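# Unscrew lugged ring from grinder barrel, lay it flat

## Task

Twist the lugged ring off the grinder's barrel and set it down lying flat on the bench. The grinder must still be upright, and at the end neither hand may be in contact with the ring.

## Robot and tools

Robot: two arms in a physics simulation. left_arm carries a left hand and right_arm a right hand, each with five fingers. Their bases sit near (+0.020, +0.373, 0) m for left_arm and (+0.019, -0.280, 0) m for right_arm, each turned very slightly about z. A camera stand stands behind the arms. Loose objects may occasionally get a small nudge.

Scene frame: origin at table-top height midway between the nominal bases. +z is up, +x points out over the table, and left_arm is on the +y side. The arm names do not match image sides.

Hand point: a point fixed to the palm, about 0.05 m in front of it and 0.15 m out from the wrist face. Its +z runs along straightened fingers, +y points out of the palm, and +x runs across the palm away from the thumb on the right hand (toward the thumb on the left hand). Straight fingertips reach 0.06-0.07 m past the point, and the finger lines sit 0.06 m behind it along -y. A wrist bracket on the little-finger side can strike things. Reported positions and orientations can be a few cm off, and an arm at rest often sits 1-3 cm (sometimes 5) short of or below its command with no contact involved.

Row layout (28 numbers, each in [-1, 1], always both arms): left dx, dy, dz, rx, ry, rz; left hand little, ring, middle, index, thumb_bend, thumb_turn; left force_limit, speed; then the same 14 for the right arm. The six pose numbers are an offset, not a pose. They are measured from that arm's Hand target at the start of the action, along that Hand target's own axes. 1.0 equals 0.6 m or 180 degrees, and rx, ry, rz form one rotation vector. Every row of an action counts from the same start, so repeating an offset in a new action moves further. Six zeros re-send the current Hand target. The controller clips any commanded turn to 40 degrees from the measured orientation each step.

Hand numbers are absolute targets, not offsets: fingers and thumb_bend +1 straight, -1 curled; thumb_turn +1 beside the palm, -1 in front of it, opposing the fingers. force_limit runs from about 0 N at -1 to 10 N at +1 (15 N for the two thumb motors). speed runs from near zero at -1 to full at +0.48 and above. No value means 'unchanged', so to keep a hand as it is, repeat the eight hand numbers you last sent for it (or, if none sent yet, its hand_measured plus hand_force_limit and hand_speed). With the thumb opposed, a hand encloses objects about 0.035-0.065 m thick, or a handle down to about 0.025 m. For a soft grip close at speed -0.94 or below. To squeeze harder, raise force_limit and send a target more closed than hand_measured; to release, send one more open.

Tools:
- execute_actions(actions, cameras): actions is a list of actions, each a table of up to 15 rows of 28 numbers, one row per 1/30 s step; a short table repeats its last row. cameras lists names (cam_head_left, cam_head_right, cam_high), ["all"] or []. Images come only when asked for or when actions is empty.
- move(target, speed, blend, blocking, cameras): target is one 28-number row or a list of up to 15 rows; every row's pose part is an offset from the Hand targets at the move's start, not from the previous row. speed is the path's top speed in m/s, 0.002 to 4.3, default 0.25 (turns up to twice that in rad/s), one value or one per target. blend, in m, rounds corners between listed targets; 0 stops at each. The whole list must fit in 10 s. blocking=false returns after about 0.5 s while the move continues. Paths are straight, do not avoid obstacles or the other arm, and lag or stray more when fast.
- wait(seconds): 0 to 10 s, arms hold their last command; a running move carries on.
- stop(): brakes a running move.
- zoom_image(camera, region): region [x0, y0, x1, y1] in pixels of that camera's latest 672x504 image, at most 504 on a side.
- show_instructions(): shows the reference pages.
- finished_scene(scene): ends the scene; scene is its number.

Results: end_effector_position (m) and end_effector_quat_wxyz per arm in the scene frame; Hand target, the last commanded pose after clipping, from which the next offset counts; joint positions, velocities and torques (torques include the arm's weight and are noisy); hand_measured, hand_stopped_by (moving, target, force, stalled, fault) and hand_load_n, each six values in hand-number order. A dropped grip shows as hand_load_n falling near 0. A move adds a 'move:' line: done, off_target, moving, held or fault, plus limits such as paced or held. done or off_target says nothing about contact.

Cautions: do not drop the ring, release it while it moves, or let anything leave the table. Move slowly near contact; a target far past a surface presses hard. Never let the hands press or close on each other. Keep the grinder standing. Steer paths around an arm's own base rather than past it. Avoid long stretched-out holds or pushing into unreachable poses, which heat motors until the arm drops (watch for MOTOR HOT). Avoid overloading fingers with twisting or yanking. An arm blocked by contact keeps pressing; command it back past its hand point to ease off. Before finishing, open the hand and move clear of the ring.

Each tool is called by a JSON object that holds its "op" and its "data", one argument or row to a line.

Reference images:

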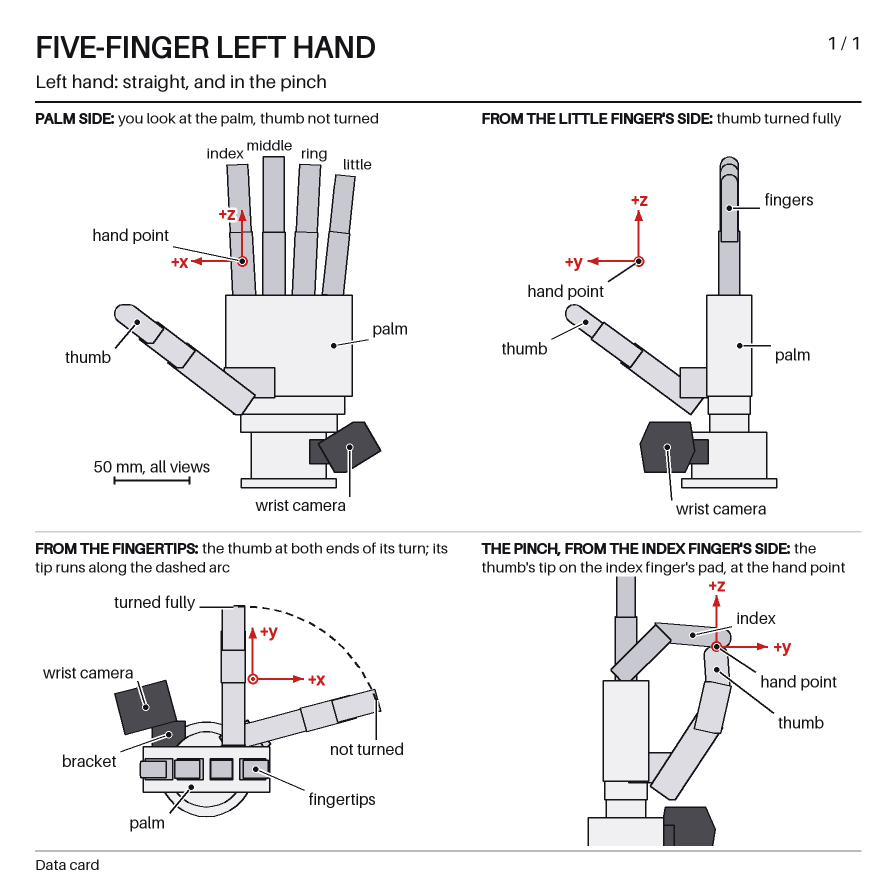

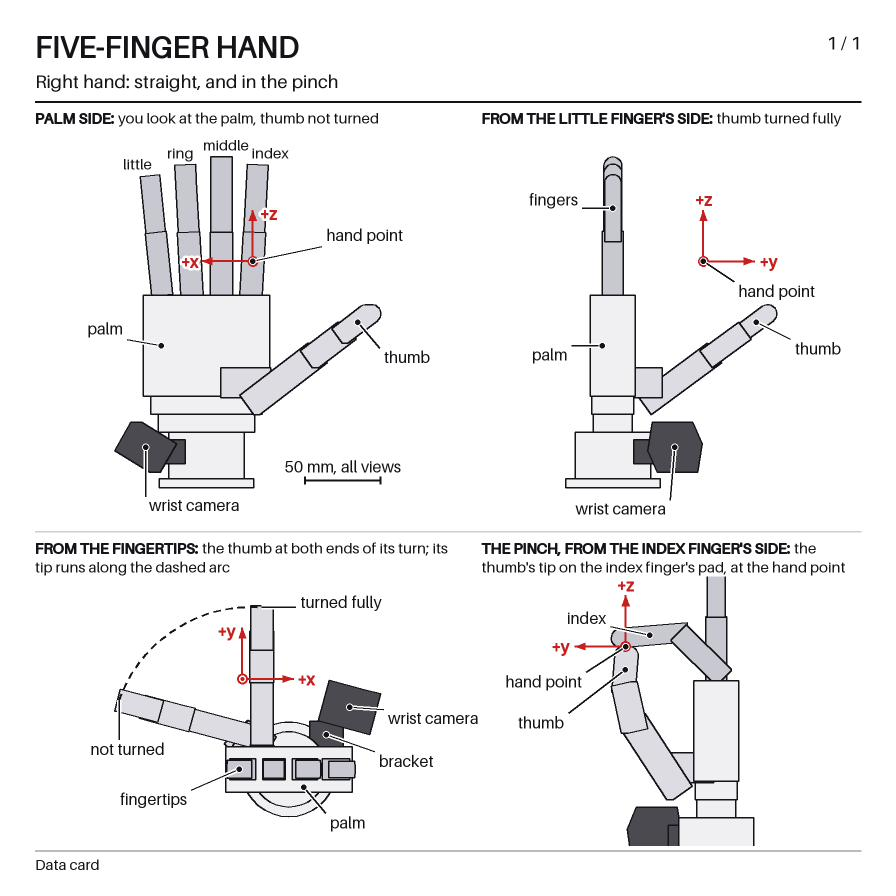

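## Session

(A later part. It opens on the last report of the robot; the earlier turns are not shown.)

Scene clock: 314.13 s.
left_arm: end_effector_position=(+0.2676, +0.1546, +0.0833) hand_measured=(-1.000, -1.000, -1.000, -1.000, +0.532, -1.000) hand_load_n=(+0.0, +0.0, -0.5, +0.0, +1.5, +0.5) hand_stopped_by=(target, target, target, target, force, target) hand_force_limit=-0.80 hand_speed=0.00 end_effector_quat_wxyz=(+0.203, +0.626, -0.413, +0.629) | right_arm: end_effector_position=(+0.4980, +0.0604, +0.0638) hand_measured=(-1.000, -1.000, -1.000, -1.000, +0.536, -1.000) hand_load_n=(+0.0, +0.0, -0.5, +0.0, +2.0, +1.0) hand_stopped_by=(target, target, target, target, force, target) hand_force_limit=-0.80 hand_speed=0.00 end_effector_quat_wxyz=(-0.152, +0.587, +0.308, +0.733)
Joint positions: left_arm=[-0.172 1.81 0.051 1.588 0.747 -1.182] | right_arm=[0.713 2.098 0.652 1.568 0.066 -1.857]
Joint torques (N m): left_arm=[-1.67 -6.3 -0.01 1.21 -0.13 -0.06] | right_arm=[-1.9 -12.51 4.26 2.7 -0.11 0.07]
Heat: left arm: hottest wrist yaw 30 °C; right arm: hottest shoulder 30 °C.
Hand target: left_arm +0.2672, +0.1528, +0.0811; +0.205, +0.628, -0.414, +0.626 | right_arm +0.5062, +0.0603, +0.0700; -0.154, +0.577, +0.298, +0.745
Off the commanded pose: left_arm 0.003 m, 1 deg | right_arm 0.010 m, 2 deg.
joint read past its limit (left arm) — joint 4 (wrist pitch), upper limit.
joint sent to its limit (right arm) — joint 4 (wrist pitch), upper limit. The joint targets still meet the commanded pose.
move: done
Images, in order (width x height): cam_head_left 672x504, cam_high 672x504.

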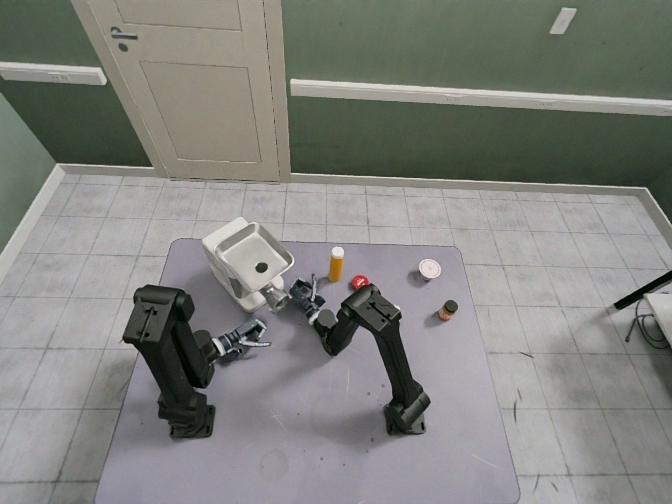

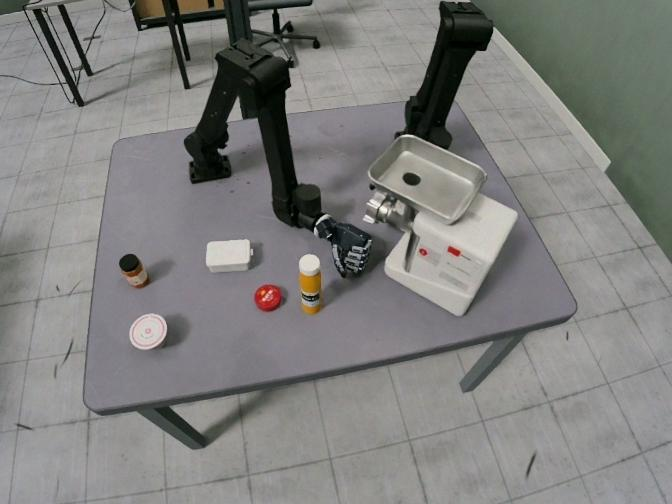

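{"op": "move", "data": {
  "target": [
    [0,0,0,0,0,0,-1,-1,-1,-1,0.1,-1,-0.8,0,0.0137,-0.0481,-0.0017,0,0,0,-1,-1,-1,-1,0.1,-1,-0.8,0],
    [0,0,0,0,0,0,-1,-1,-1,-1,0.1,-1,-0.8,0,0.1962,0.0028,0.0284,0,0,0,-1,-1,-1,-1,0.1,-1,-0.8,0],
    [0,0,0,0,0,0,-1,-1,-1,-1,0.1,-1,-0.8,0,0.1825,0.0509,0.0301,0,0,0,-1,-1,-1,-1,0.1,-1,-0.8,0],
    [0,0,0,0,0,0,-1,-1,-1,-1,0.1,-1,-0.8,0,0,0,0,0,0,0,-1,-1,-1,-1,0.1,-1,-0.8,0],
    [0,0,0,0,0,0,-1,-1,-1,-1,0.1,-1,-0.8,0,0.0137,-0.0481,-0.0017,0,0,0,-1,-1,-1,-1,0.1,-1,-0.8,0],
    [0,0,0,0,0,0,-1,-1,-1,-1,0.1,-1,-0.8,0,0.1962,0.0028,0.0284,0,0,0,-1,-1,-1,-1,0.1,-1,-0.8,0],
    [0,0,0,0,0,0,-1,-1,-1,-1,0.1,-1,-0.8,0,0.1825,0.0509,0.0301,0,0,0,-1,-1,-1,-1,0.1,-1,-0.8,0],
    [0,0,0,0,0,0,-1,-1,-1,-1,0.1,-1,-0.8,0,0,0,0,0,0,0,-1,-1,-1,-1,0.1,-1,-0.8,0]
  ],
  "speed": 0.18,
  "blend": [0.006, 0.01, 0.01, 0.01, 0.006, 0.01, 0.01, 0],
  "cameras": ["cam_head_left","cam_head_right","cam_high"]
}}

{"op": "zoom_image", "data": {
  "camera": "cam_head_right",
  "region": [260, 275, 305, 320]
}}

{"op": "zoom_image", "data": {
  "camera": "cam_high",
  "region": [340, 170, 400, 240]
}}

Scene clock: 323.43 s.
left_arm: end_effector_position=(+0.2676, +0.1546, +0.0833) hand_measured=(-1.000, -1.000, -1.000, -1.000, +0.532, -1.000) hand_load_n=(+0.0, +0.0, -0.5, +0.0, +1.5, +0.5) hand_stopped_by=(target, target, target, target, force, target) hand_force_limit=-0.80 hand_speed=0.00 end_effector_quat_wxyz=(+0.203, +0.626, -0.413, +0.629) | right_arm: end_effector_position=(+0.4980, +0.0604, +0.0638) hand_measured=(-1.000, -1.000, -1.000, -1.000, +0.536, -1.000) hand_load_n=(+0.0, +0.0, +0.0, +0.0, +2.0, +1.0) hand_stopped_by=(target, target, target, target, force, target) hand_force_limit=-0.80 hand_speed=0.00 end_effector_quat_wxyz=(-0.152, +0.587, +0.308, +0.733)
Joint positions: left_arm=[-0.172 1.81 0.051 1.588 0.747 -1.182] | right_arm=[0.713 2.098 0.652 1.568 0.066 -1.857]
Joint torques (N m): left_arm=[-1.55 -6.07 0.13 1.17 -0.14 -0.05] | right_arm=[-1.96 -12.45 4.27 2.7 -0.11 0.07]
Heat: left arm: hottest wrist yaw 30 °C; right arm: hottest shoulder 30 °C.
Hand target: left_arm +0.2672, +0.1528, +0.0811; +0.205, +0.628, -0.414, +0.626 | right_arm +0.5062, +0.0603, +0.0699; -0.154, +0.577, +0.298, +0.745
Off the commanded pose: left_arm 0.003 m, 1 deg | right_arm 0.010 m, 2 deg.
joint read past its limit (left arm) — joint 4 (wrist pitch), upper limit.
joint sent to its limit (right arm) — joint 4 (wrist pitch), upper limit. The joint targets still meet the commanded pose.
move: done

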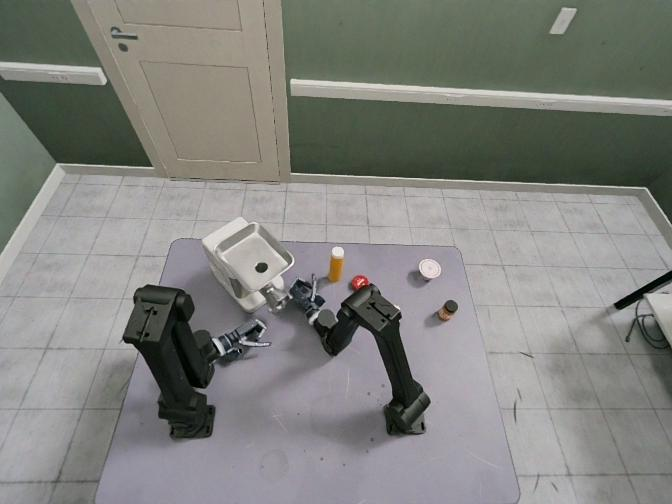

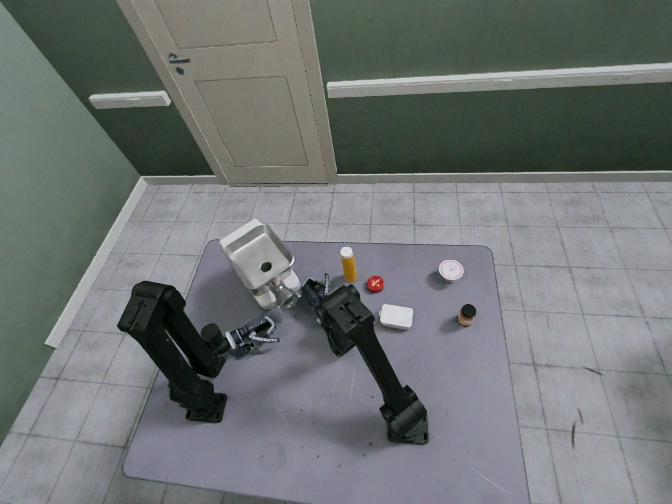

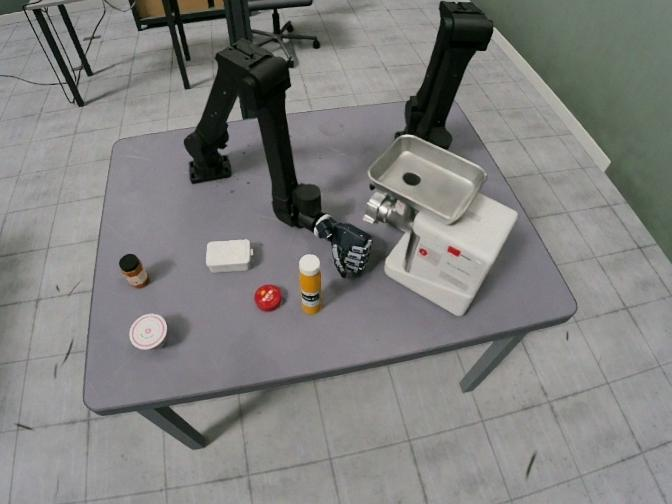

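Scaled by 11.200 from the camera's 672x504 image, which has a finer 960x720 frame.

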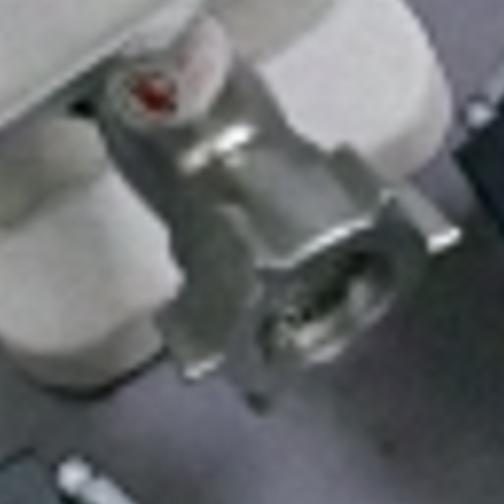

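Scaled by 7.200 from the camera's 672x504 image, which has a finer 960x720 frame.

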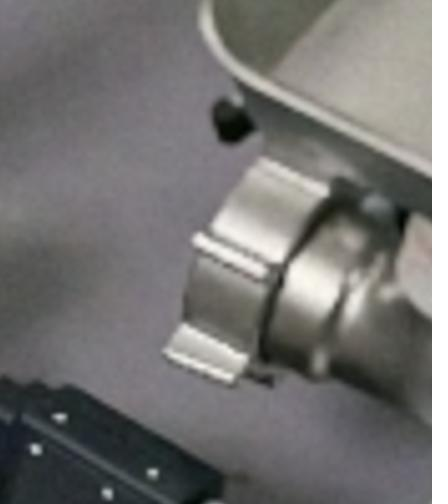

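{"op": "move", "data": {
  "target": [
    [0,0,0,0,0,0,-1,-1,-1,-1,0.1,-1,-0.8,0,0.0137,-0.0481,-0.0017,0,0,0,-1,-1,-1,-1,0.1,-1,-0.8,0],
    [0,0,0,0,0,0,-1,-1,-1,-1,0.1,-1,-0.8,0,0.1962,0.0028,0.0284,0,0,0,-1,-1,-1,-1,0.1,-1,-0.8,0],
    [0,0,0,0,0,0,-1,-1,-1,-1,0.1,-1,-0.8,0,0.1825,0.0509,0.0301,0,0,0,-1,-1,-1,-1,0.1,-1,-0.8,0],
    [0,0,0,0,0,0,-1,-1,-1,-1,0.1,-1,-0.8,0,0,0,0,0,0,0,-1,-1,-1,-1,0.1,-1,-0.8,0],
    [0,0,0,0,0,0,-1,-1,-1,-1,0.1,-1,-0.8,0,0.0137,-0.0481,-0.0017,0,0,0,-1,-1,-1,-1,0.1,-1,-0.8,0],
    [0,0,0,0,0,0,-1,-1,-1,-1,0.1,-1,-0.8,0,0.1962,0.0028,0.0284,0,0,0,-1,-1,-1,-1,0.1,-1,-0.8,0],
    [0,0,0,0,0,0,-1,-1,-1,-1,0.1,-1,-0.8,0,0.1825,0.0509,0.0301,0,0,0,-1,-1,-1,-1,0.1,-1,-0.8,0],
    [0,0,0,0,0,0,-1,-1,-1,-1,0.1,-1,-0.8,0,0,0,0,0,0,0,-1,-1,-1,-1,0.1,-1,-0.8,0]
  ],
  "speed": 0.18,
  "blend": [0.006, 0.01, 0.01, 0.01, 0.006, 0.01, 0.01, 0],
  "cameras": ["cam_head_right","cam_high"]
}}

{"op": "zoom_image", "data": {
  "camera": "cam_head_right",
  "region": [260, 275, 305, 320]
}}

{"op": "zoom_image", "data": {
  "camera": "cam_high",
  "region": [340, 170, 400, 240]
}}

Scene clock: 328.30 s.
left_arm: end_effector_position=(+0.2676, +0.1546, +0.0833) hand_measured=(-1.000, -1.000, -1.000, -1.000, +0.532, -1.000) hand_load_n=(+0.0, +0.0, -0.5, +0.0, +2.0, +0.5) hand_stopped_by=(target, target, target, target, force, target) hand_force_limit=-0.80 hand_speed=0.00 end_effector_quat_wxyz=(+0.203, +0.626, -0.413, +0.629) | right_arm: end_effector_position=(+0.4980, +0.0604, +0.0639) hand_measured=(-1.000, -1.000, -1.000, -1.000, +0.536, -1.000) hand_load_n=(+0.0, +0.0, -0.5, +0.0, +2.0, +1.0) hand_stopped_by=(target, target, target, target, force, target) hand_force_limit=-0.80 hand_speed=0.00 end_effector_quat_wxyz=(-0.152, +0.587, +0.308, +0.733)
Joint positions: left_arm=[-0.172 1.81 0.051 1.588 0.747 -1.182] | right_arm=[0.713 2.098 0.652 1.568 0.066 -1.858]
Joint torques (N m): left_arm=[-1.67 -6.36 0.09 1.25 -0.11 -0.07] | right_arm=[-1.9 -12.45 4.26 2.7 -0.11 0.08]
Heat: left arm: hottest wrist yaw 30 °C; right arm: hottest shoulder 30 °C.
Hand target: left_arm +0.2672, +0.1528, +0.0811; +0.205, +0.628, -0.414, +0.626 | right_arm +0.5062, +0.0603, +0.0700; -0.154, +0.577, +0.298, +0.745
Off the commanded pose: left_arm 0.003 m, 1 deg | right_arm 0.010 m, 2 deg.
joint read past its limit (left arm) — joint 4 (wrist pitch), upper limit.
joint sent to its limit (right arm) — joint 4 (wrist pitch), upper limit. The joint targets still meet the commanded pose.
move: done
Images, in order (width x height): cam_head_right 672x504, cam_high 672x504.

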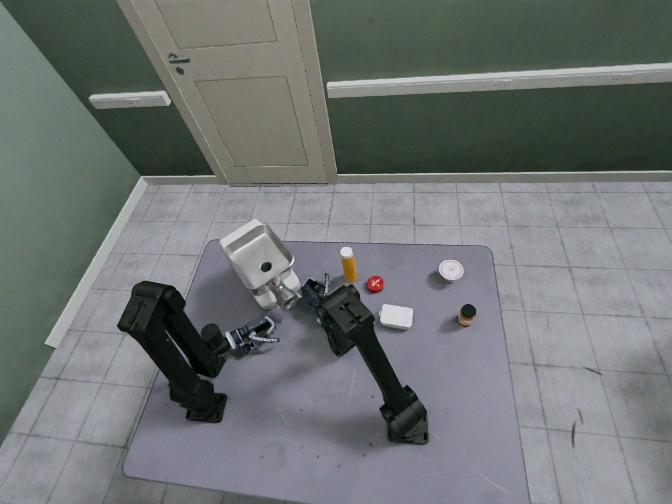

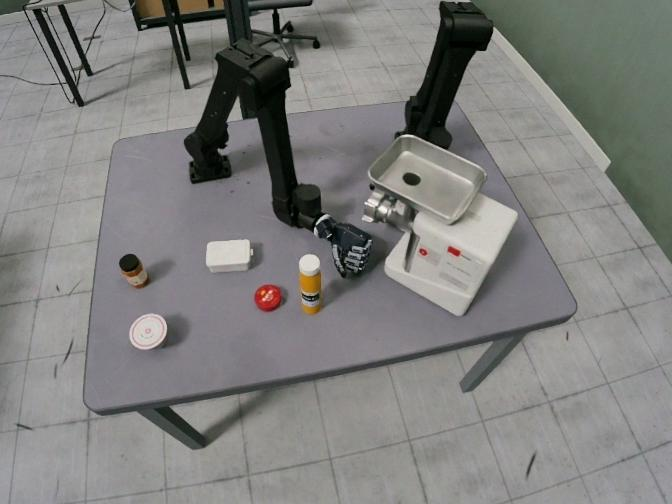

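Scaled by 11.200 from the camera's 672x504 image, which has a finer 960x720 frame.

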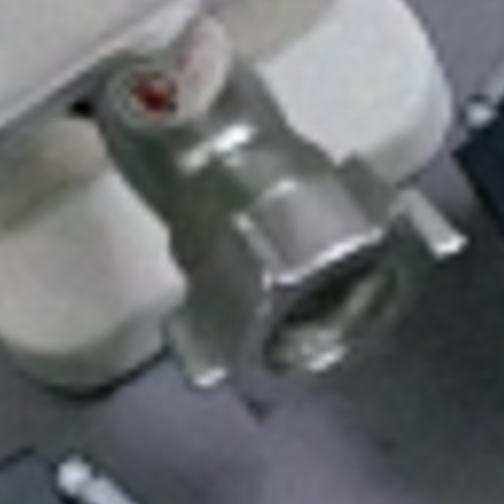

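Scaled by 7.200 from the camera's 672x504 image, which has a finer 960x720 frame.

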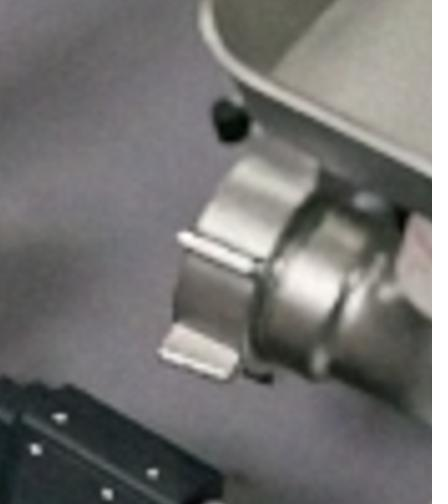

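{"op": "execute_actions", "data": {
  "actions": []
}}

{"op": "zoom_image", "data": {
  "camera": "cam_high",
  "region": [340, 170, 400, 240]
}}

{"op": "zoom_image", "data": {
  "camera": "cam_head_left",
  "region": [240, 260, 320, 330]
}}

{"op": "zoom_image", "data": {
  "camera": "cam_head_right",
  "region": [245, 260, 325, 330]
}}

Scene clock: 329.43 s.
left_arm: end_effector_position=(+0.2676, +0.1546, +0.0833) hand_measured=(-1.000, -1.000, -1.000, -1.000, +0.532, -1.000) hand_load_n=(-0.5, +0.0, -0.5, +0.0, +1.5, +0.5) hand_stopped_by=(target, target, target, target, force, target) hand_force_limit=-0.80 hand_speed=0.00 end_effector_quat_wxyz=(+0.203, +0.626, -0.413, +0.629) | right_arm: end_effector_position=(+0.4980, +0.0604, +0.0639) hand_measured=(-1.000, -1.000, -1.000, -1.000, +0.536, -1.000) hand_load_n=(+0.0, +0.0, -0.5, +0.0, +2.0, +1.0) hand_stopped_by=(target, target, target, target, force, target) hand_force_limit=-0.80 hand_speed=0.00 end_effector_quat_wxyz=(-0.152, +0.587, +0.308, +0.733)
Joint positions: left_arm=[-0.172 1.81 0.051 1.588 0.747 -1.182] | right_arm=[0.713 2.098 0.652 1.568 0.066 -1.858]
Joint velocities: within noise
Joint torques (N m): left_arm=[-1.85 -6.07 0.05 1.16 -0.14 -0.08] | right_arm=[-1.9 -12.51 4.29 2.71 -0.11 0.08]
Heat: left arm: hottest wrist yaw 30 °C; right arm: hottest shoulder 30 °C.
Hand target: left_arm +0.2672, +0.1528, +0.0811; +0.205, +0.628, -0.414, +0.626 | right_arm +0.5062, +0.0603, +0.0700; -0.154, +0.577, +0.298, +0.745
Off the commanded pose: left_arm 0.003 m, 1 deg | right_arm 0.010 m, 2 deg.
joint read past its limit (left arm) — joint 4 (wrist pitch), upper limit.

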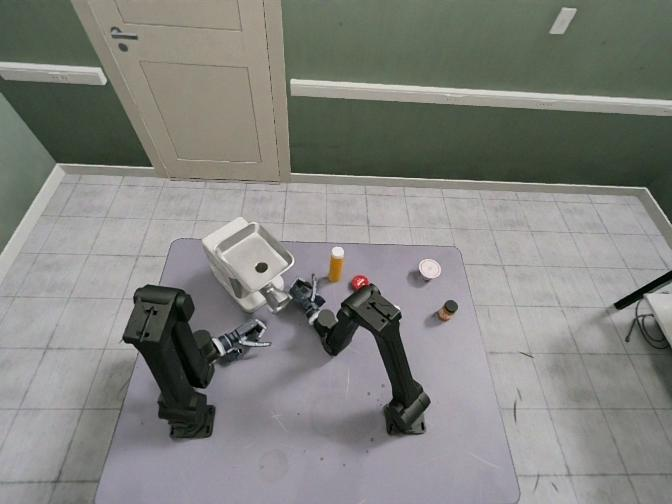

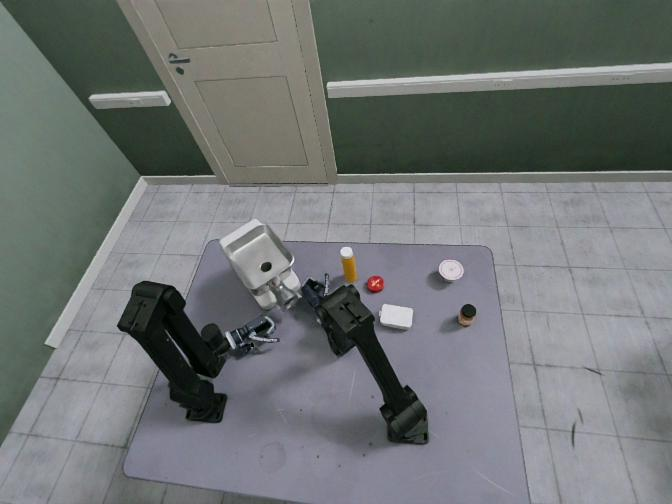

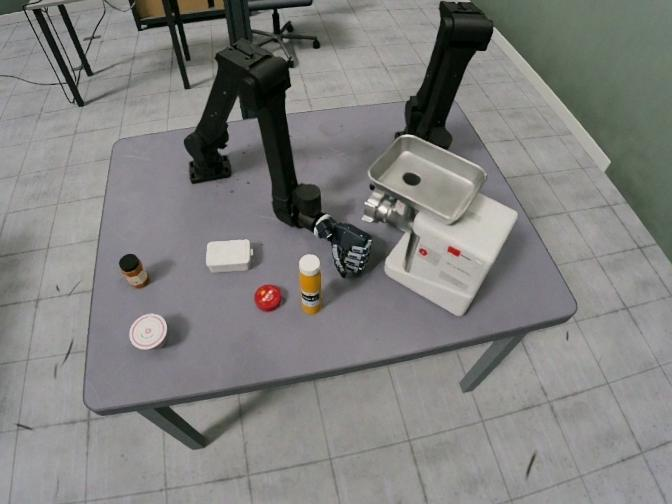

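Scaled by 7.200 from the camera's 672x504 image, which has a finer 960x720 frame.

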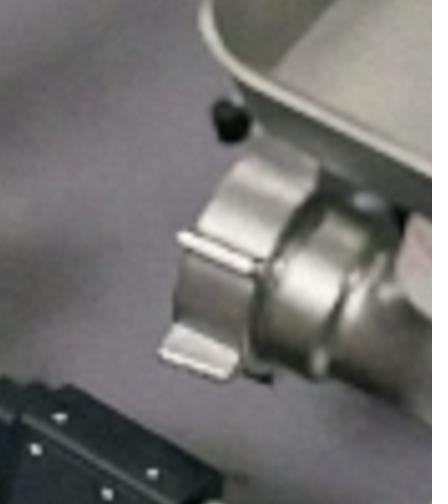

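Scaled by 6.300 from the camera's 672x504 image, which has a finer 960x720 frame.

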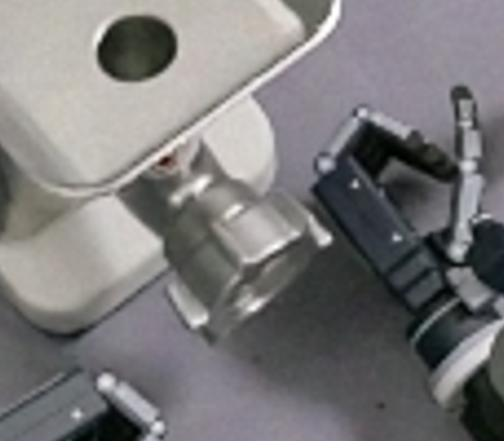

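Scaled by 6.300 from the camera's 672x504 image, which has a finer 960x720 frame.

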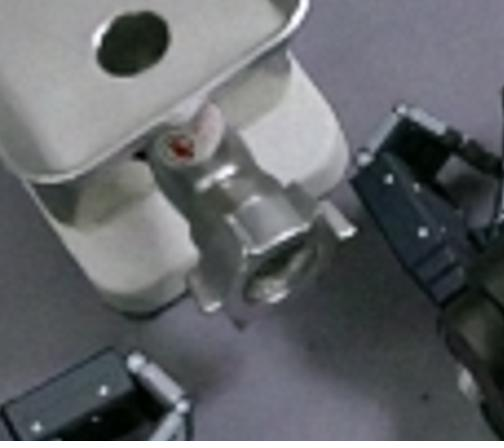

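{"op": "move", "data": {
  "target": [
    [0,0,0,0,0,0,-1,-1,-1,-1,0.1,-1,-0.8,0, 0.0137,-0.0481,-0.0017,0,0,0,-1,-1,-1,-1,0.1,-1,-0.8,0],
    [0,0,0,0,0,0,-1,-1,-1,-1,0.1,-1,-0.8,0, 0.1962,0.0028,0.0284,0,0,0,-1,-1,-1,-1,0.1,-1,-0.8,0],
    [0,0,0,0,0,0,-1,-1,-1,-1,0.1,-1,-0.8,0, 0.1825,0.0509,0.0301,0,0,0,-1,-1,-1,-1,0.1,-1,-0.8,0],
    [0,0,0,0,0,0,-1,-1,-1,-1,0.1,-1,-0.8,0, 0,0,0,0,0,0,-1,-1,-1,-1,0.1,-1,-0.8,0]
  ],
  "speed": 0.18,
  "blend": [0.006, 0.01, 0.01, 0],
  "cameras": ["all"]
}}

{"op": "zoom_image", "data": {
  "camera": "cam_high",
  "region": [340, 170, 400, 240]
}}

{"op": "zoom_image", "data": {
  "camera": "cam_head_left",
  "region": [240, 260, 320, 330]
}}

{"op": "zoom_image", "data": {
  "camera": "cam_head_right",
  "region": [245, 260, 325, 330]
}}

Scene clock: 332.40 s.
left_arm: end_effector_position=(+0.2676, +0.1546, +0.0833) hand_measured=(-1.000, -1.000, -1.000, -1.000, +0.532, -1.000) hand_load_n=(+0.5, +0.0, -0.5, +0.5, +1.5, +0.5) hand_stopped_by=(target, target, target, target, force, target) hand_force_limit=-0.80 hand_speed=0.00 end_effector_quat_wxyz=(+0.203, +0.626, -0.413, +0.629) | right_arm: end_effector_position=(+0.4979, +0.0606, +0.0639) hand_measured=(-1.000, -1.000, -1.000, -1.000, +0.536, -1.000) hand_load_n=(+0.0, +0.0, +0.0, +0.0, +2.0, +1.5) hand_stopped_by=(target, target, target, target, force, target) hand_force_limit=-0.80 hand_speed=0.00 end_effector_quat_wxyz=(-0.152, +0.587, +0.308, +0.733)
Joint positions: left_arm=[-0.172 1.81 0.051 1.588 0.747 -1.182] | right_arm=[0.713 2.098 0.652 1.568 0.066 -1.858]
Joint torques (N m): left_arm=[-1.61 -6.18 0.06 1.24 -0.12 -0.06] | right_arm=[-1.85 -12.45 4.26 2.7 -0.11 0.08]
Heat: left arm: hottest wrist yaw 30 °C; right arm: hottest shoulder 30 °C.
Hand target: left_arm +0.2672, +0.1528, +0.0811; +0.205, +0.628, -0.414, +0.626 | right_arm +0.5061, +0.0604, +0.0698; -0.154, +0.577, +0.298, +0.745
Off the commanded pose: left_arm 0.003 m, 1 deg | right_arm 0.010 m, 2 deg.
joint read past its limit (left arm) — joint 4 (wrist pitch), upper limit.
joint sent to its limit (right arm) — joint 4 (wrist pitch), upper limit. The joint targets still meet the commanded pose.
move: done

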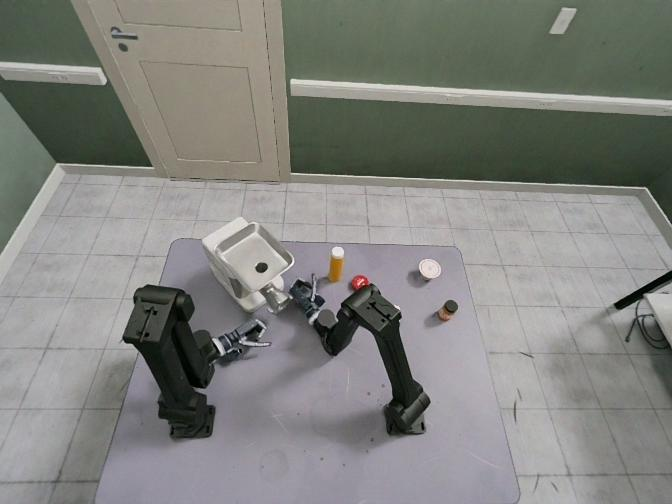

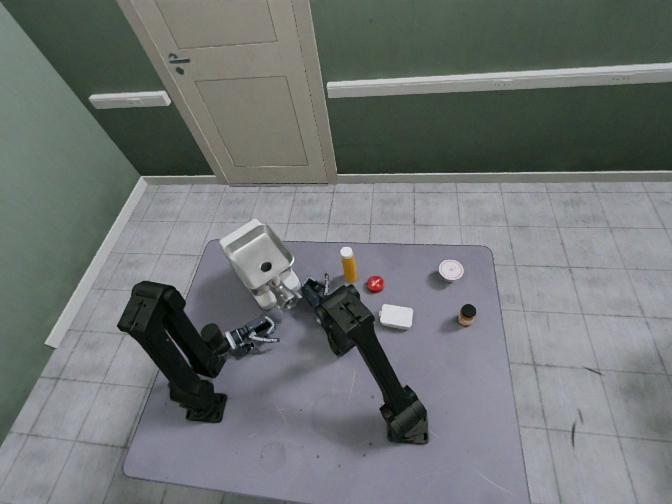

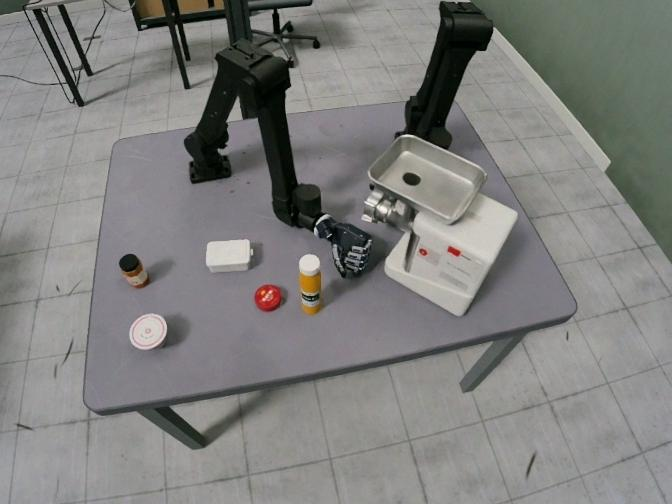

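Scaled by 7.200 from the camera's 672x504 image, which has a finer 960x720 frame.

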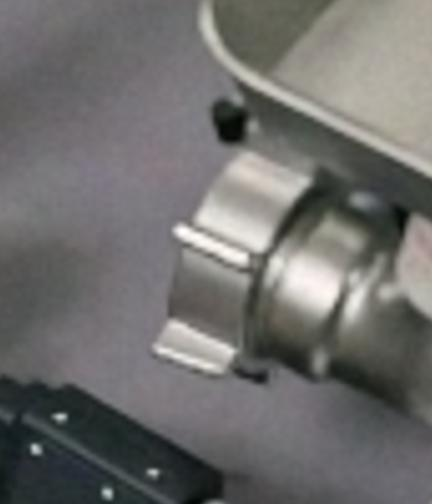

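Scaled by 6.300 from the camera's 672x504 image, which has a finer 960x720 frame.

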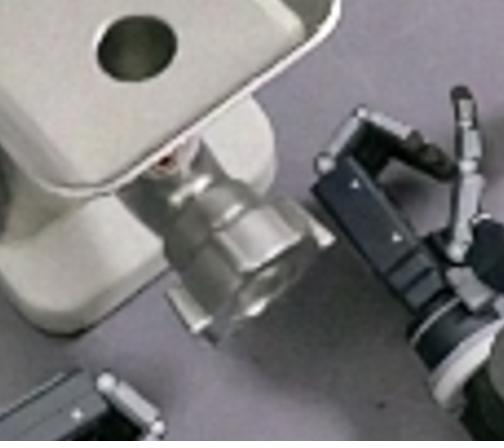

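Scaled by 6.300 from the camera's 672x504 image, which has a finer 960x720 frame.

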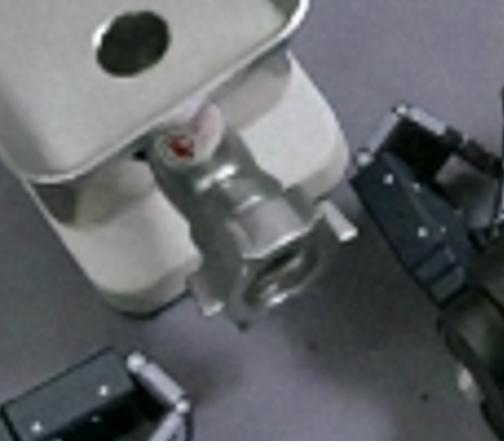

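{"op": "move", "data": {
  "target": [
    [0.119,-0.0275,0.0465,0.0450,0.0155,0.4135,-1,-1,-1,-1,0.1,-1,-0.8,0, 0,0,0,0,0,0,-1,-1,-1,-1,0.1,-1,-0.8,0],
    [0.119,-0.0275,0.0465,0.0450,0.0155,0.4135,1,1,1,0,1,1,-0.8,0, 0,0,0,0,0,0,-1,-1,-1,-1,0.1,-1,-0.8,0],
    [0.1307,-0.0477,0.0437,0.0577,-0.0282,0.9113,1,1,1,0,1,1,-0.8,0, 0,0,0,0,0,0,-1,-1,-1,-1,0.1,-1,-0.8,0]
  ],
  "speed": 0.18,
  "cameras": ["all"]
}}

{"op": "zoom_image", "data": {
  "camera": "cam_high",
  "region": [340, 170, 400, 240]
}}

{"op": "zoom_image", "data": {
  "camera": "cam_head_left",
  "region": [230, 260, 310, 330]
}}

{"op": "zoom_image", "data": {
  "camera": "cam_head_right",
  "region": [245, 260, 325, 330]
}}

Scene clock: 350.17 s.
left_arm: end_effector_position=(+0.2917, +0.1368, +0.1437) hand_measured=(+1.000, +0.970, +1.000, +0.000, +1.000, +1.000) hand_load_n=(+0.0, +0.0, +0.0, +0.0, +0.0, +0.0) hand_stopped_by=(target, stalled, target, target, target, target) hand_force_limit=-0.80 hand_speed=0.00 end_effector_quat_wxyz=(+0.612, +0.250, +0.675, -0.328) | right_arm: end_effector_position=(+0.4979, +0.0606, +0.0639) hand_measured=(-1.000, -1.000, -1.000, -1.000, +0.536, -1.000) hand_load_n=(+0.0, +0.0, -0.5, +0.0, +2.0, +1.0) hand_stopped_by=(target, target, target, target, force, target) hand_force_limit=-0.80 hand_speed=0.00 end_effector_quat_wxyz=(-0.152, +0.587, +0.308, +0.733)
Joint positions: left_arm=[-0.928 0.809 0.063 0.711 -0.05 1.431] | right_arm=[0.713 2.098 0.652 1.568 0.066 -1.858]
Joint torques (N m): left_arm=[-1.85 0.56 8.39 2.32 -0.27 0.09] | right_arm=[-1.9 -12.45 4.27 2.69 -0.11 0.08]
Heat: left arm: hottest elbow 30 °C; right arm: hottest shoulder 30 °C.
Hand target: left_arm +0.2946, +0.1279, +0.1591; +0.623, +0.251, +0.661, -0.334 (not the last commanded pose) | right_arm +0.5061, +0.0604, +0.0698; -0.154, +0.577, +0.298, +0.745
Off the commanded pose: left_arm 0.019 m, 8 deg | right_arm 0.010 m, 2 deg.
joint sent to its limit (right arm) — joint 4 (wrist pitch), upper limit. The joint targets still meet the commanded pose.
move: off_target (left_arm; path cut at 10 s); path passed 2 of 3 targets; target 2's new numbers were sent with left_arm's hand 0.038 m and 4 deg from that target

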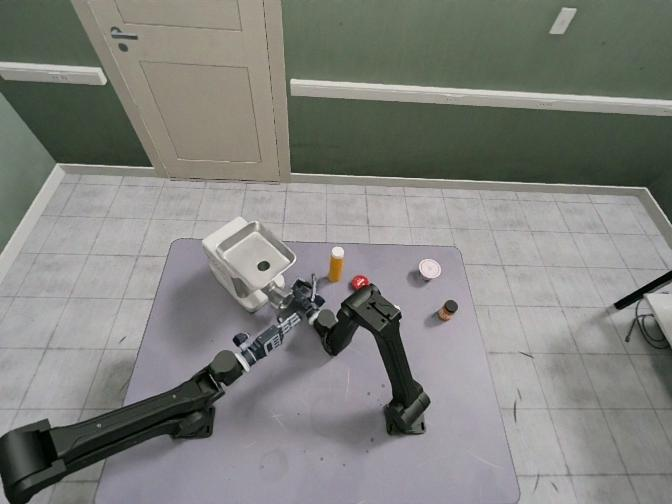

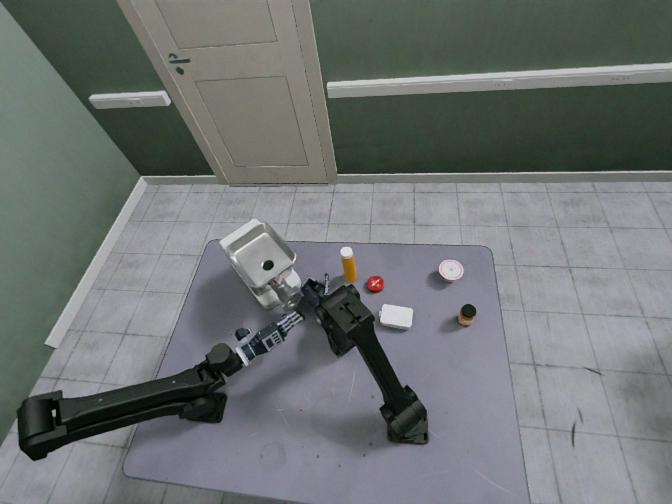

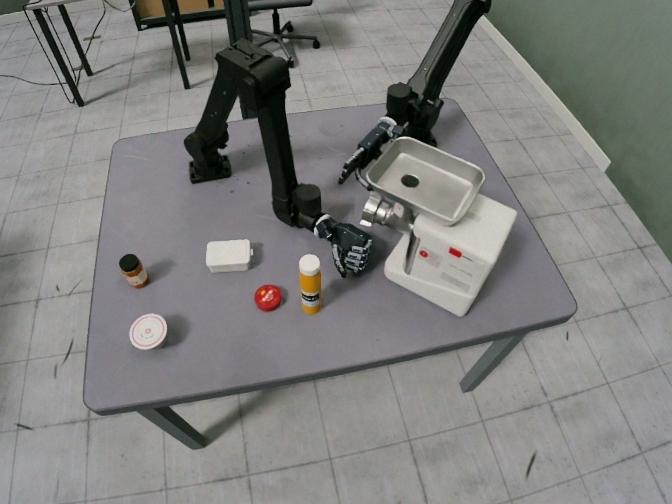

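Scaled by 7.200 from the camera's 672x504 image, which has a finer 960x720 frame.

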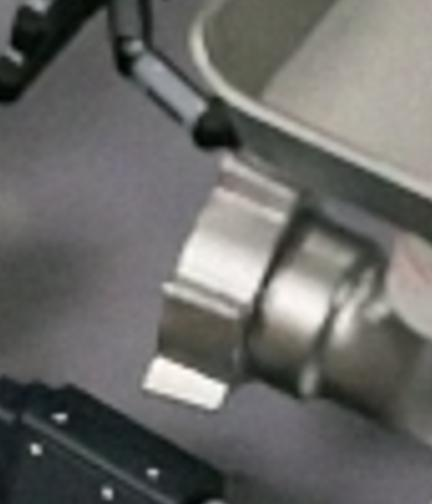

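Scaled by 6.300 from the camera's 672x504 image, which has a finer 960x720 frame.

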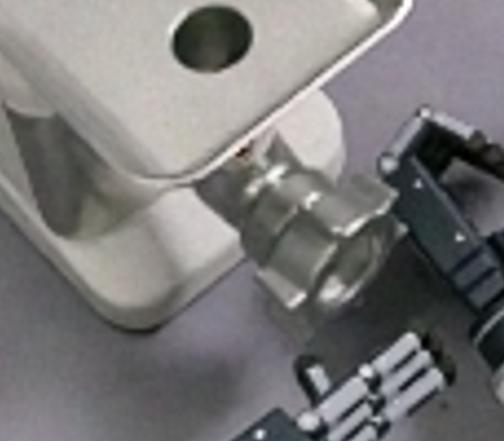

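Scaled by 6.300 from the camera's 672x504 image, which has a finer 960x720 frame.

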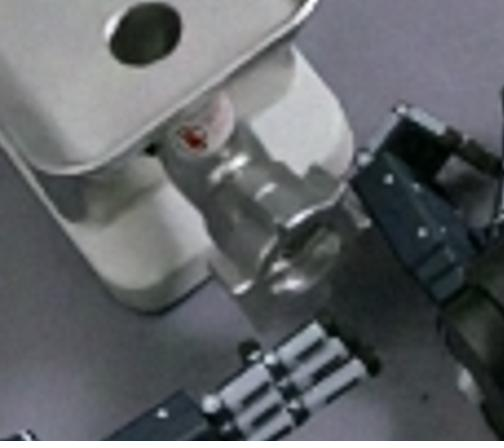

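{"op": "zoom_image", "data": {
  "camera": "cam_high",
  "region": [310, 130, 450, 250]
}}

{"op": "zoom_image", "data": {
  "camera": "cam_head_left",
  "region": [200, 240, 340, 360]
}}

{"op": "zoom_image", "data": {
  "camera": "cam_head_right",
  "region": [210, 240, 350, 360]
}}

Scaled by 3.600 from the camera's 672x504 image, which has a finer 960x720 frame.

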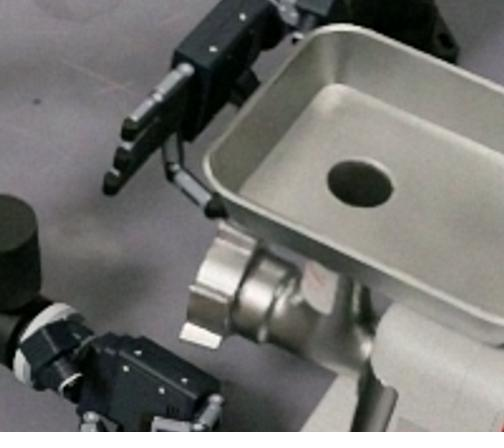

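Scaled by 3.600 from the camera's 672x504 image, which has a finer 960x720 frame.

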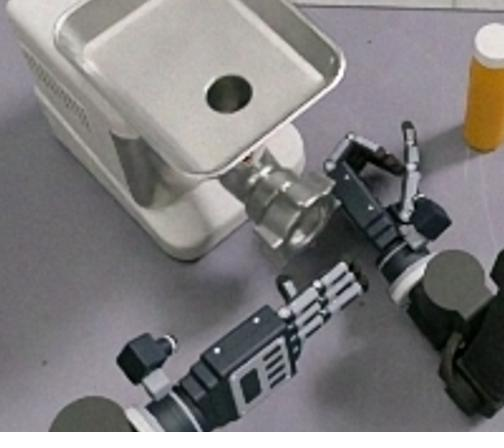

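Scaled by 3.600 from the camera's 672x504 image, which has a finer 960x720 frame.

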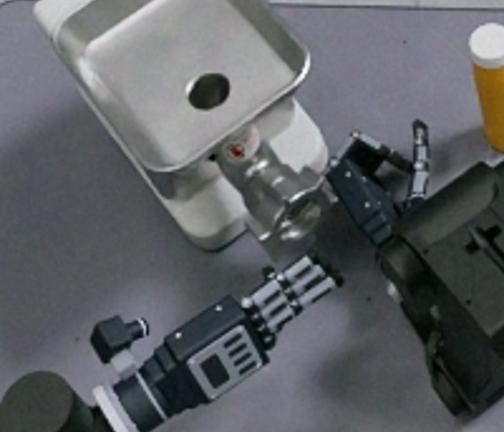

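{"op": "move", "data": {
  "target": [
    [0.0043,-0.033,0,0,0,0.041,1,1,1,0,1,1,-0.8,0, 0,0,0,0,0,0,-1,-1,-1,-1,0.1,-1,-0.8,0],
    [0.0043,-0.033,0.07,0,0,0.041,1,1,1,0,1,1,-0.8,0, 0,0,0,0,0,0,-1,-1,-1,-1,0.1,-1,-0.8,0]
  ],
  "speed": 0.12,
  "cameras": ["all"]
}}

{"op": "zoom_image", "data": {
  "camera": "cam_high",
  "region": [320, 150, 420, 250]
}}

{"op": "zoom_image", "data": {
  "camera": "cam_head_left",
  "region": [240, 260, 330, 350]
}}

{"op": "zoom_image", "data": {
  "camera": "cam_head_right",
  "region": [240, 260, 330, 350]
}}

Scene clock: 353.80 s.
left_arm: end_effector_position=(+0.2790, +0.1177, +0.1347) hand_measured=(+1.000, +0.970, +1.000, +0.000, +1.000, +1.000) hand_load_n=(+0.0, +0.0, +0.0, +0.0, +0.0, +0.0) hand_stopped_by=(target, stalled, target, target, target, target) hand_force_limit=-0.80 hand_speed=0.00 end_effector_quat_wxyz=(+0.624, +0.302, +0.661, -0.286) | right_arm: end_effector_position=(+0.4979, +0.0606, +0.0639) hand_measured=(-1.000, -1.000, -1.000, -1.000, +0.536, -1.000) hand_load_n=(+0.0, +0.0, -0.5, +0.0, +2.0, +1.0) hand_stopped_by=(target, target, target, target, force, target) hand_force_limit=-0.80 hand_speed=0.00 end_effector_quat_wxyz=(-0.152, +0.587, +0.308, +0.733)
Joint positions: left_arm=[-1.069 0.963 0.064 0.841 -0.179 1.559] | right_arm=[0.713 2.098 0.652 1.568 0.066 -1.858]
Joint torques (N m): left_arm=[-0.85 -2.32 5.81 1.36 -0.25 0.04] | right_arm=[-1.9 -12.51 4.29 2.7 -0.11 0.08]
Heat: left arm: hottest elbow 30 °C; right arm: hottest shoulder 30 °C.
Hand target: left_arm +0.2790, +0.1186, +0.1353; +0.625, +0.301, +0.662, -0.286 (not the last commanded pose) | right_arm +0.5061, +0.0604, +0.0698; -0.154, +0.577, +0.298, +0.745
Off the commanded pose: left_arm 0.051 m, 3 deg | right_arm 0.010 m, 2 deg.
joint sent to its limit (right arm) — joint 4 (wrist pitch), upper limit. The joint targets still meet the commanded pose.
move: held (left_arm; a check stopped the path); path passed 1 of 2 targets; limits=held
pose unreachable (left arm): on one or more control steps of this call, first in action 0 (counted from 0), this arm could not follow its commanded pose, so it was not sent that pose on those steps. It may still have moved: this result reports where it is.
cause: moving toward the commanded pose would bring a part of the arm too close to another arm (a part of this arm just beyond joint 6 (wrist roll) and a part of the right arm just beyond its joint 4 (wrist pitch), 25 mm apart when this arm was first held).

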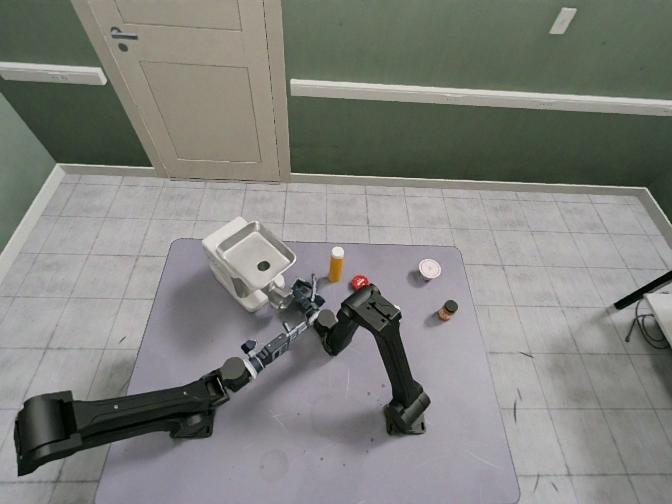

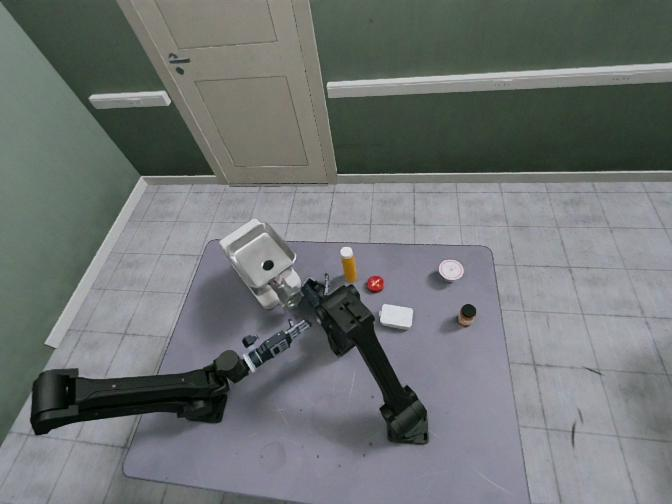

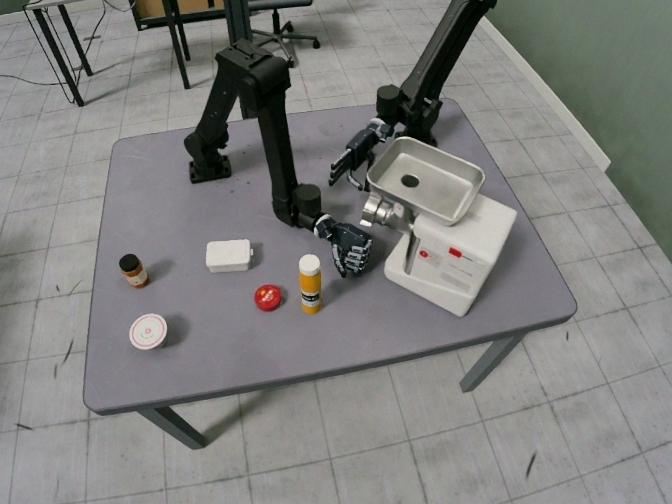

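Scaled by 5.040 from the camera's 672x504 image, which has a finer 960x720 frame.

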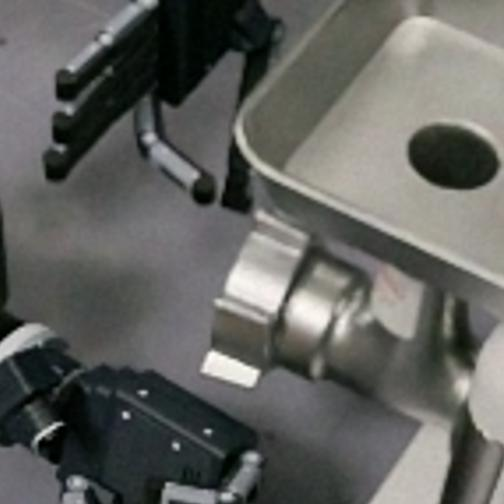

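Scaled by 5.600 from the camera's 672x504 image, which has a finer 960x720 frame.

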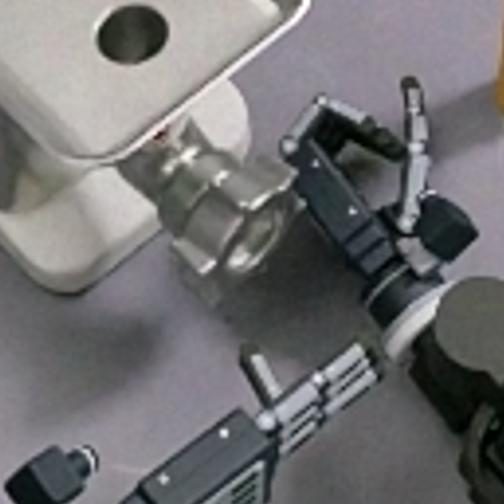

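Scaled by 5.600 from the camera's 672x504 image, which has a finer 960x720 frame.

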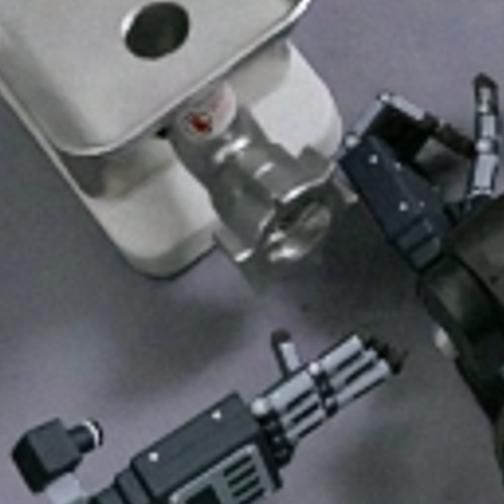

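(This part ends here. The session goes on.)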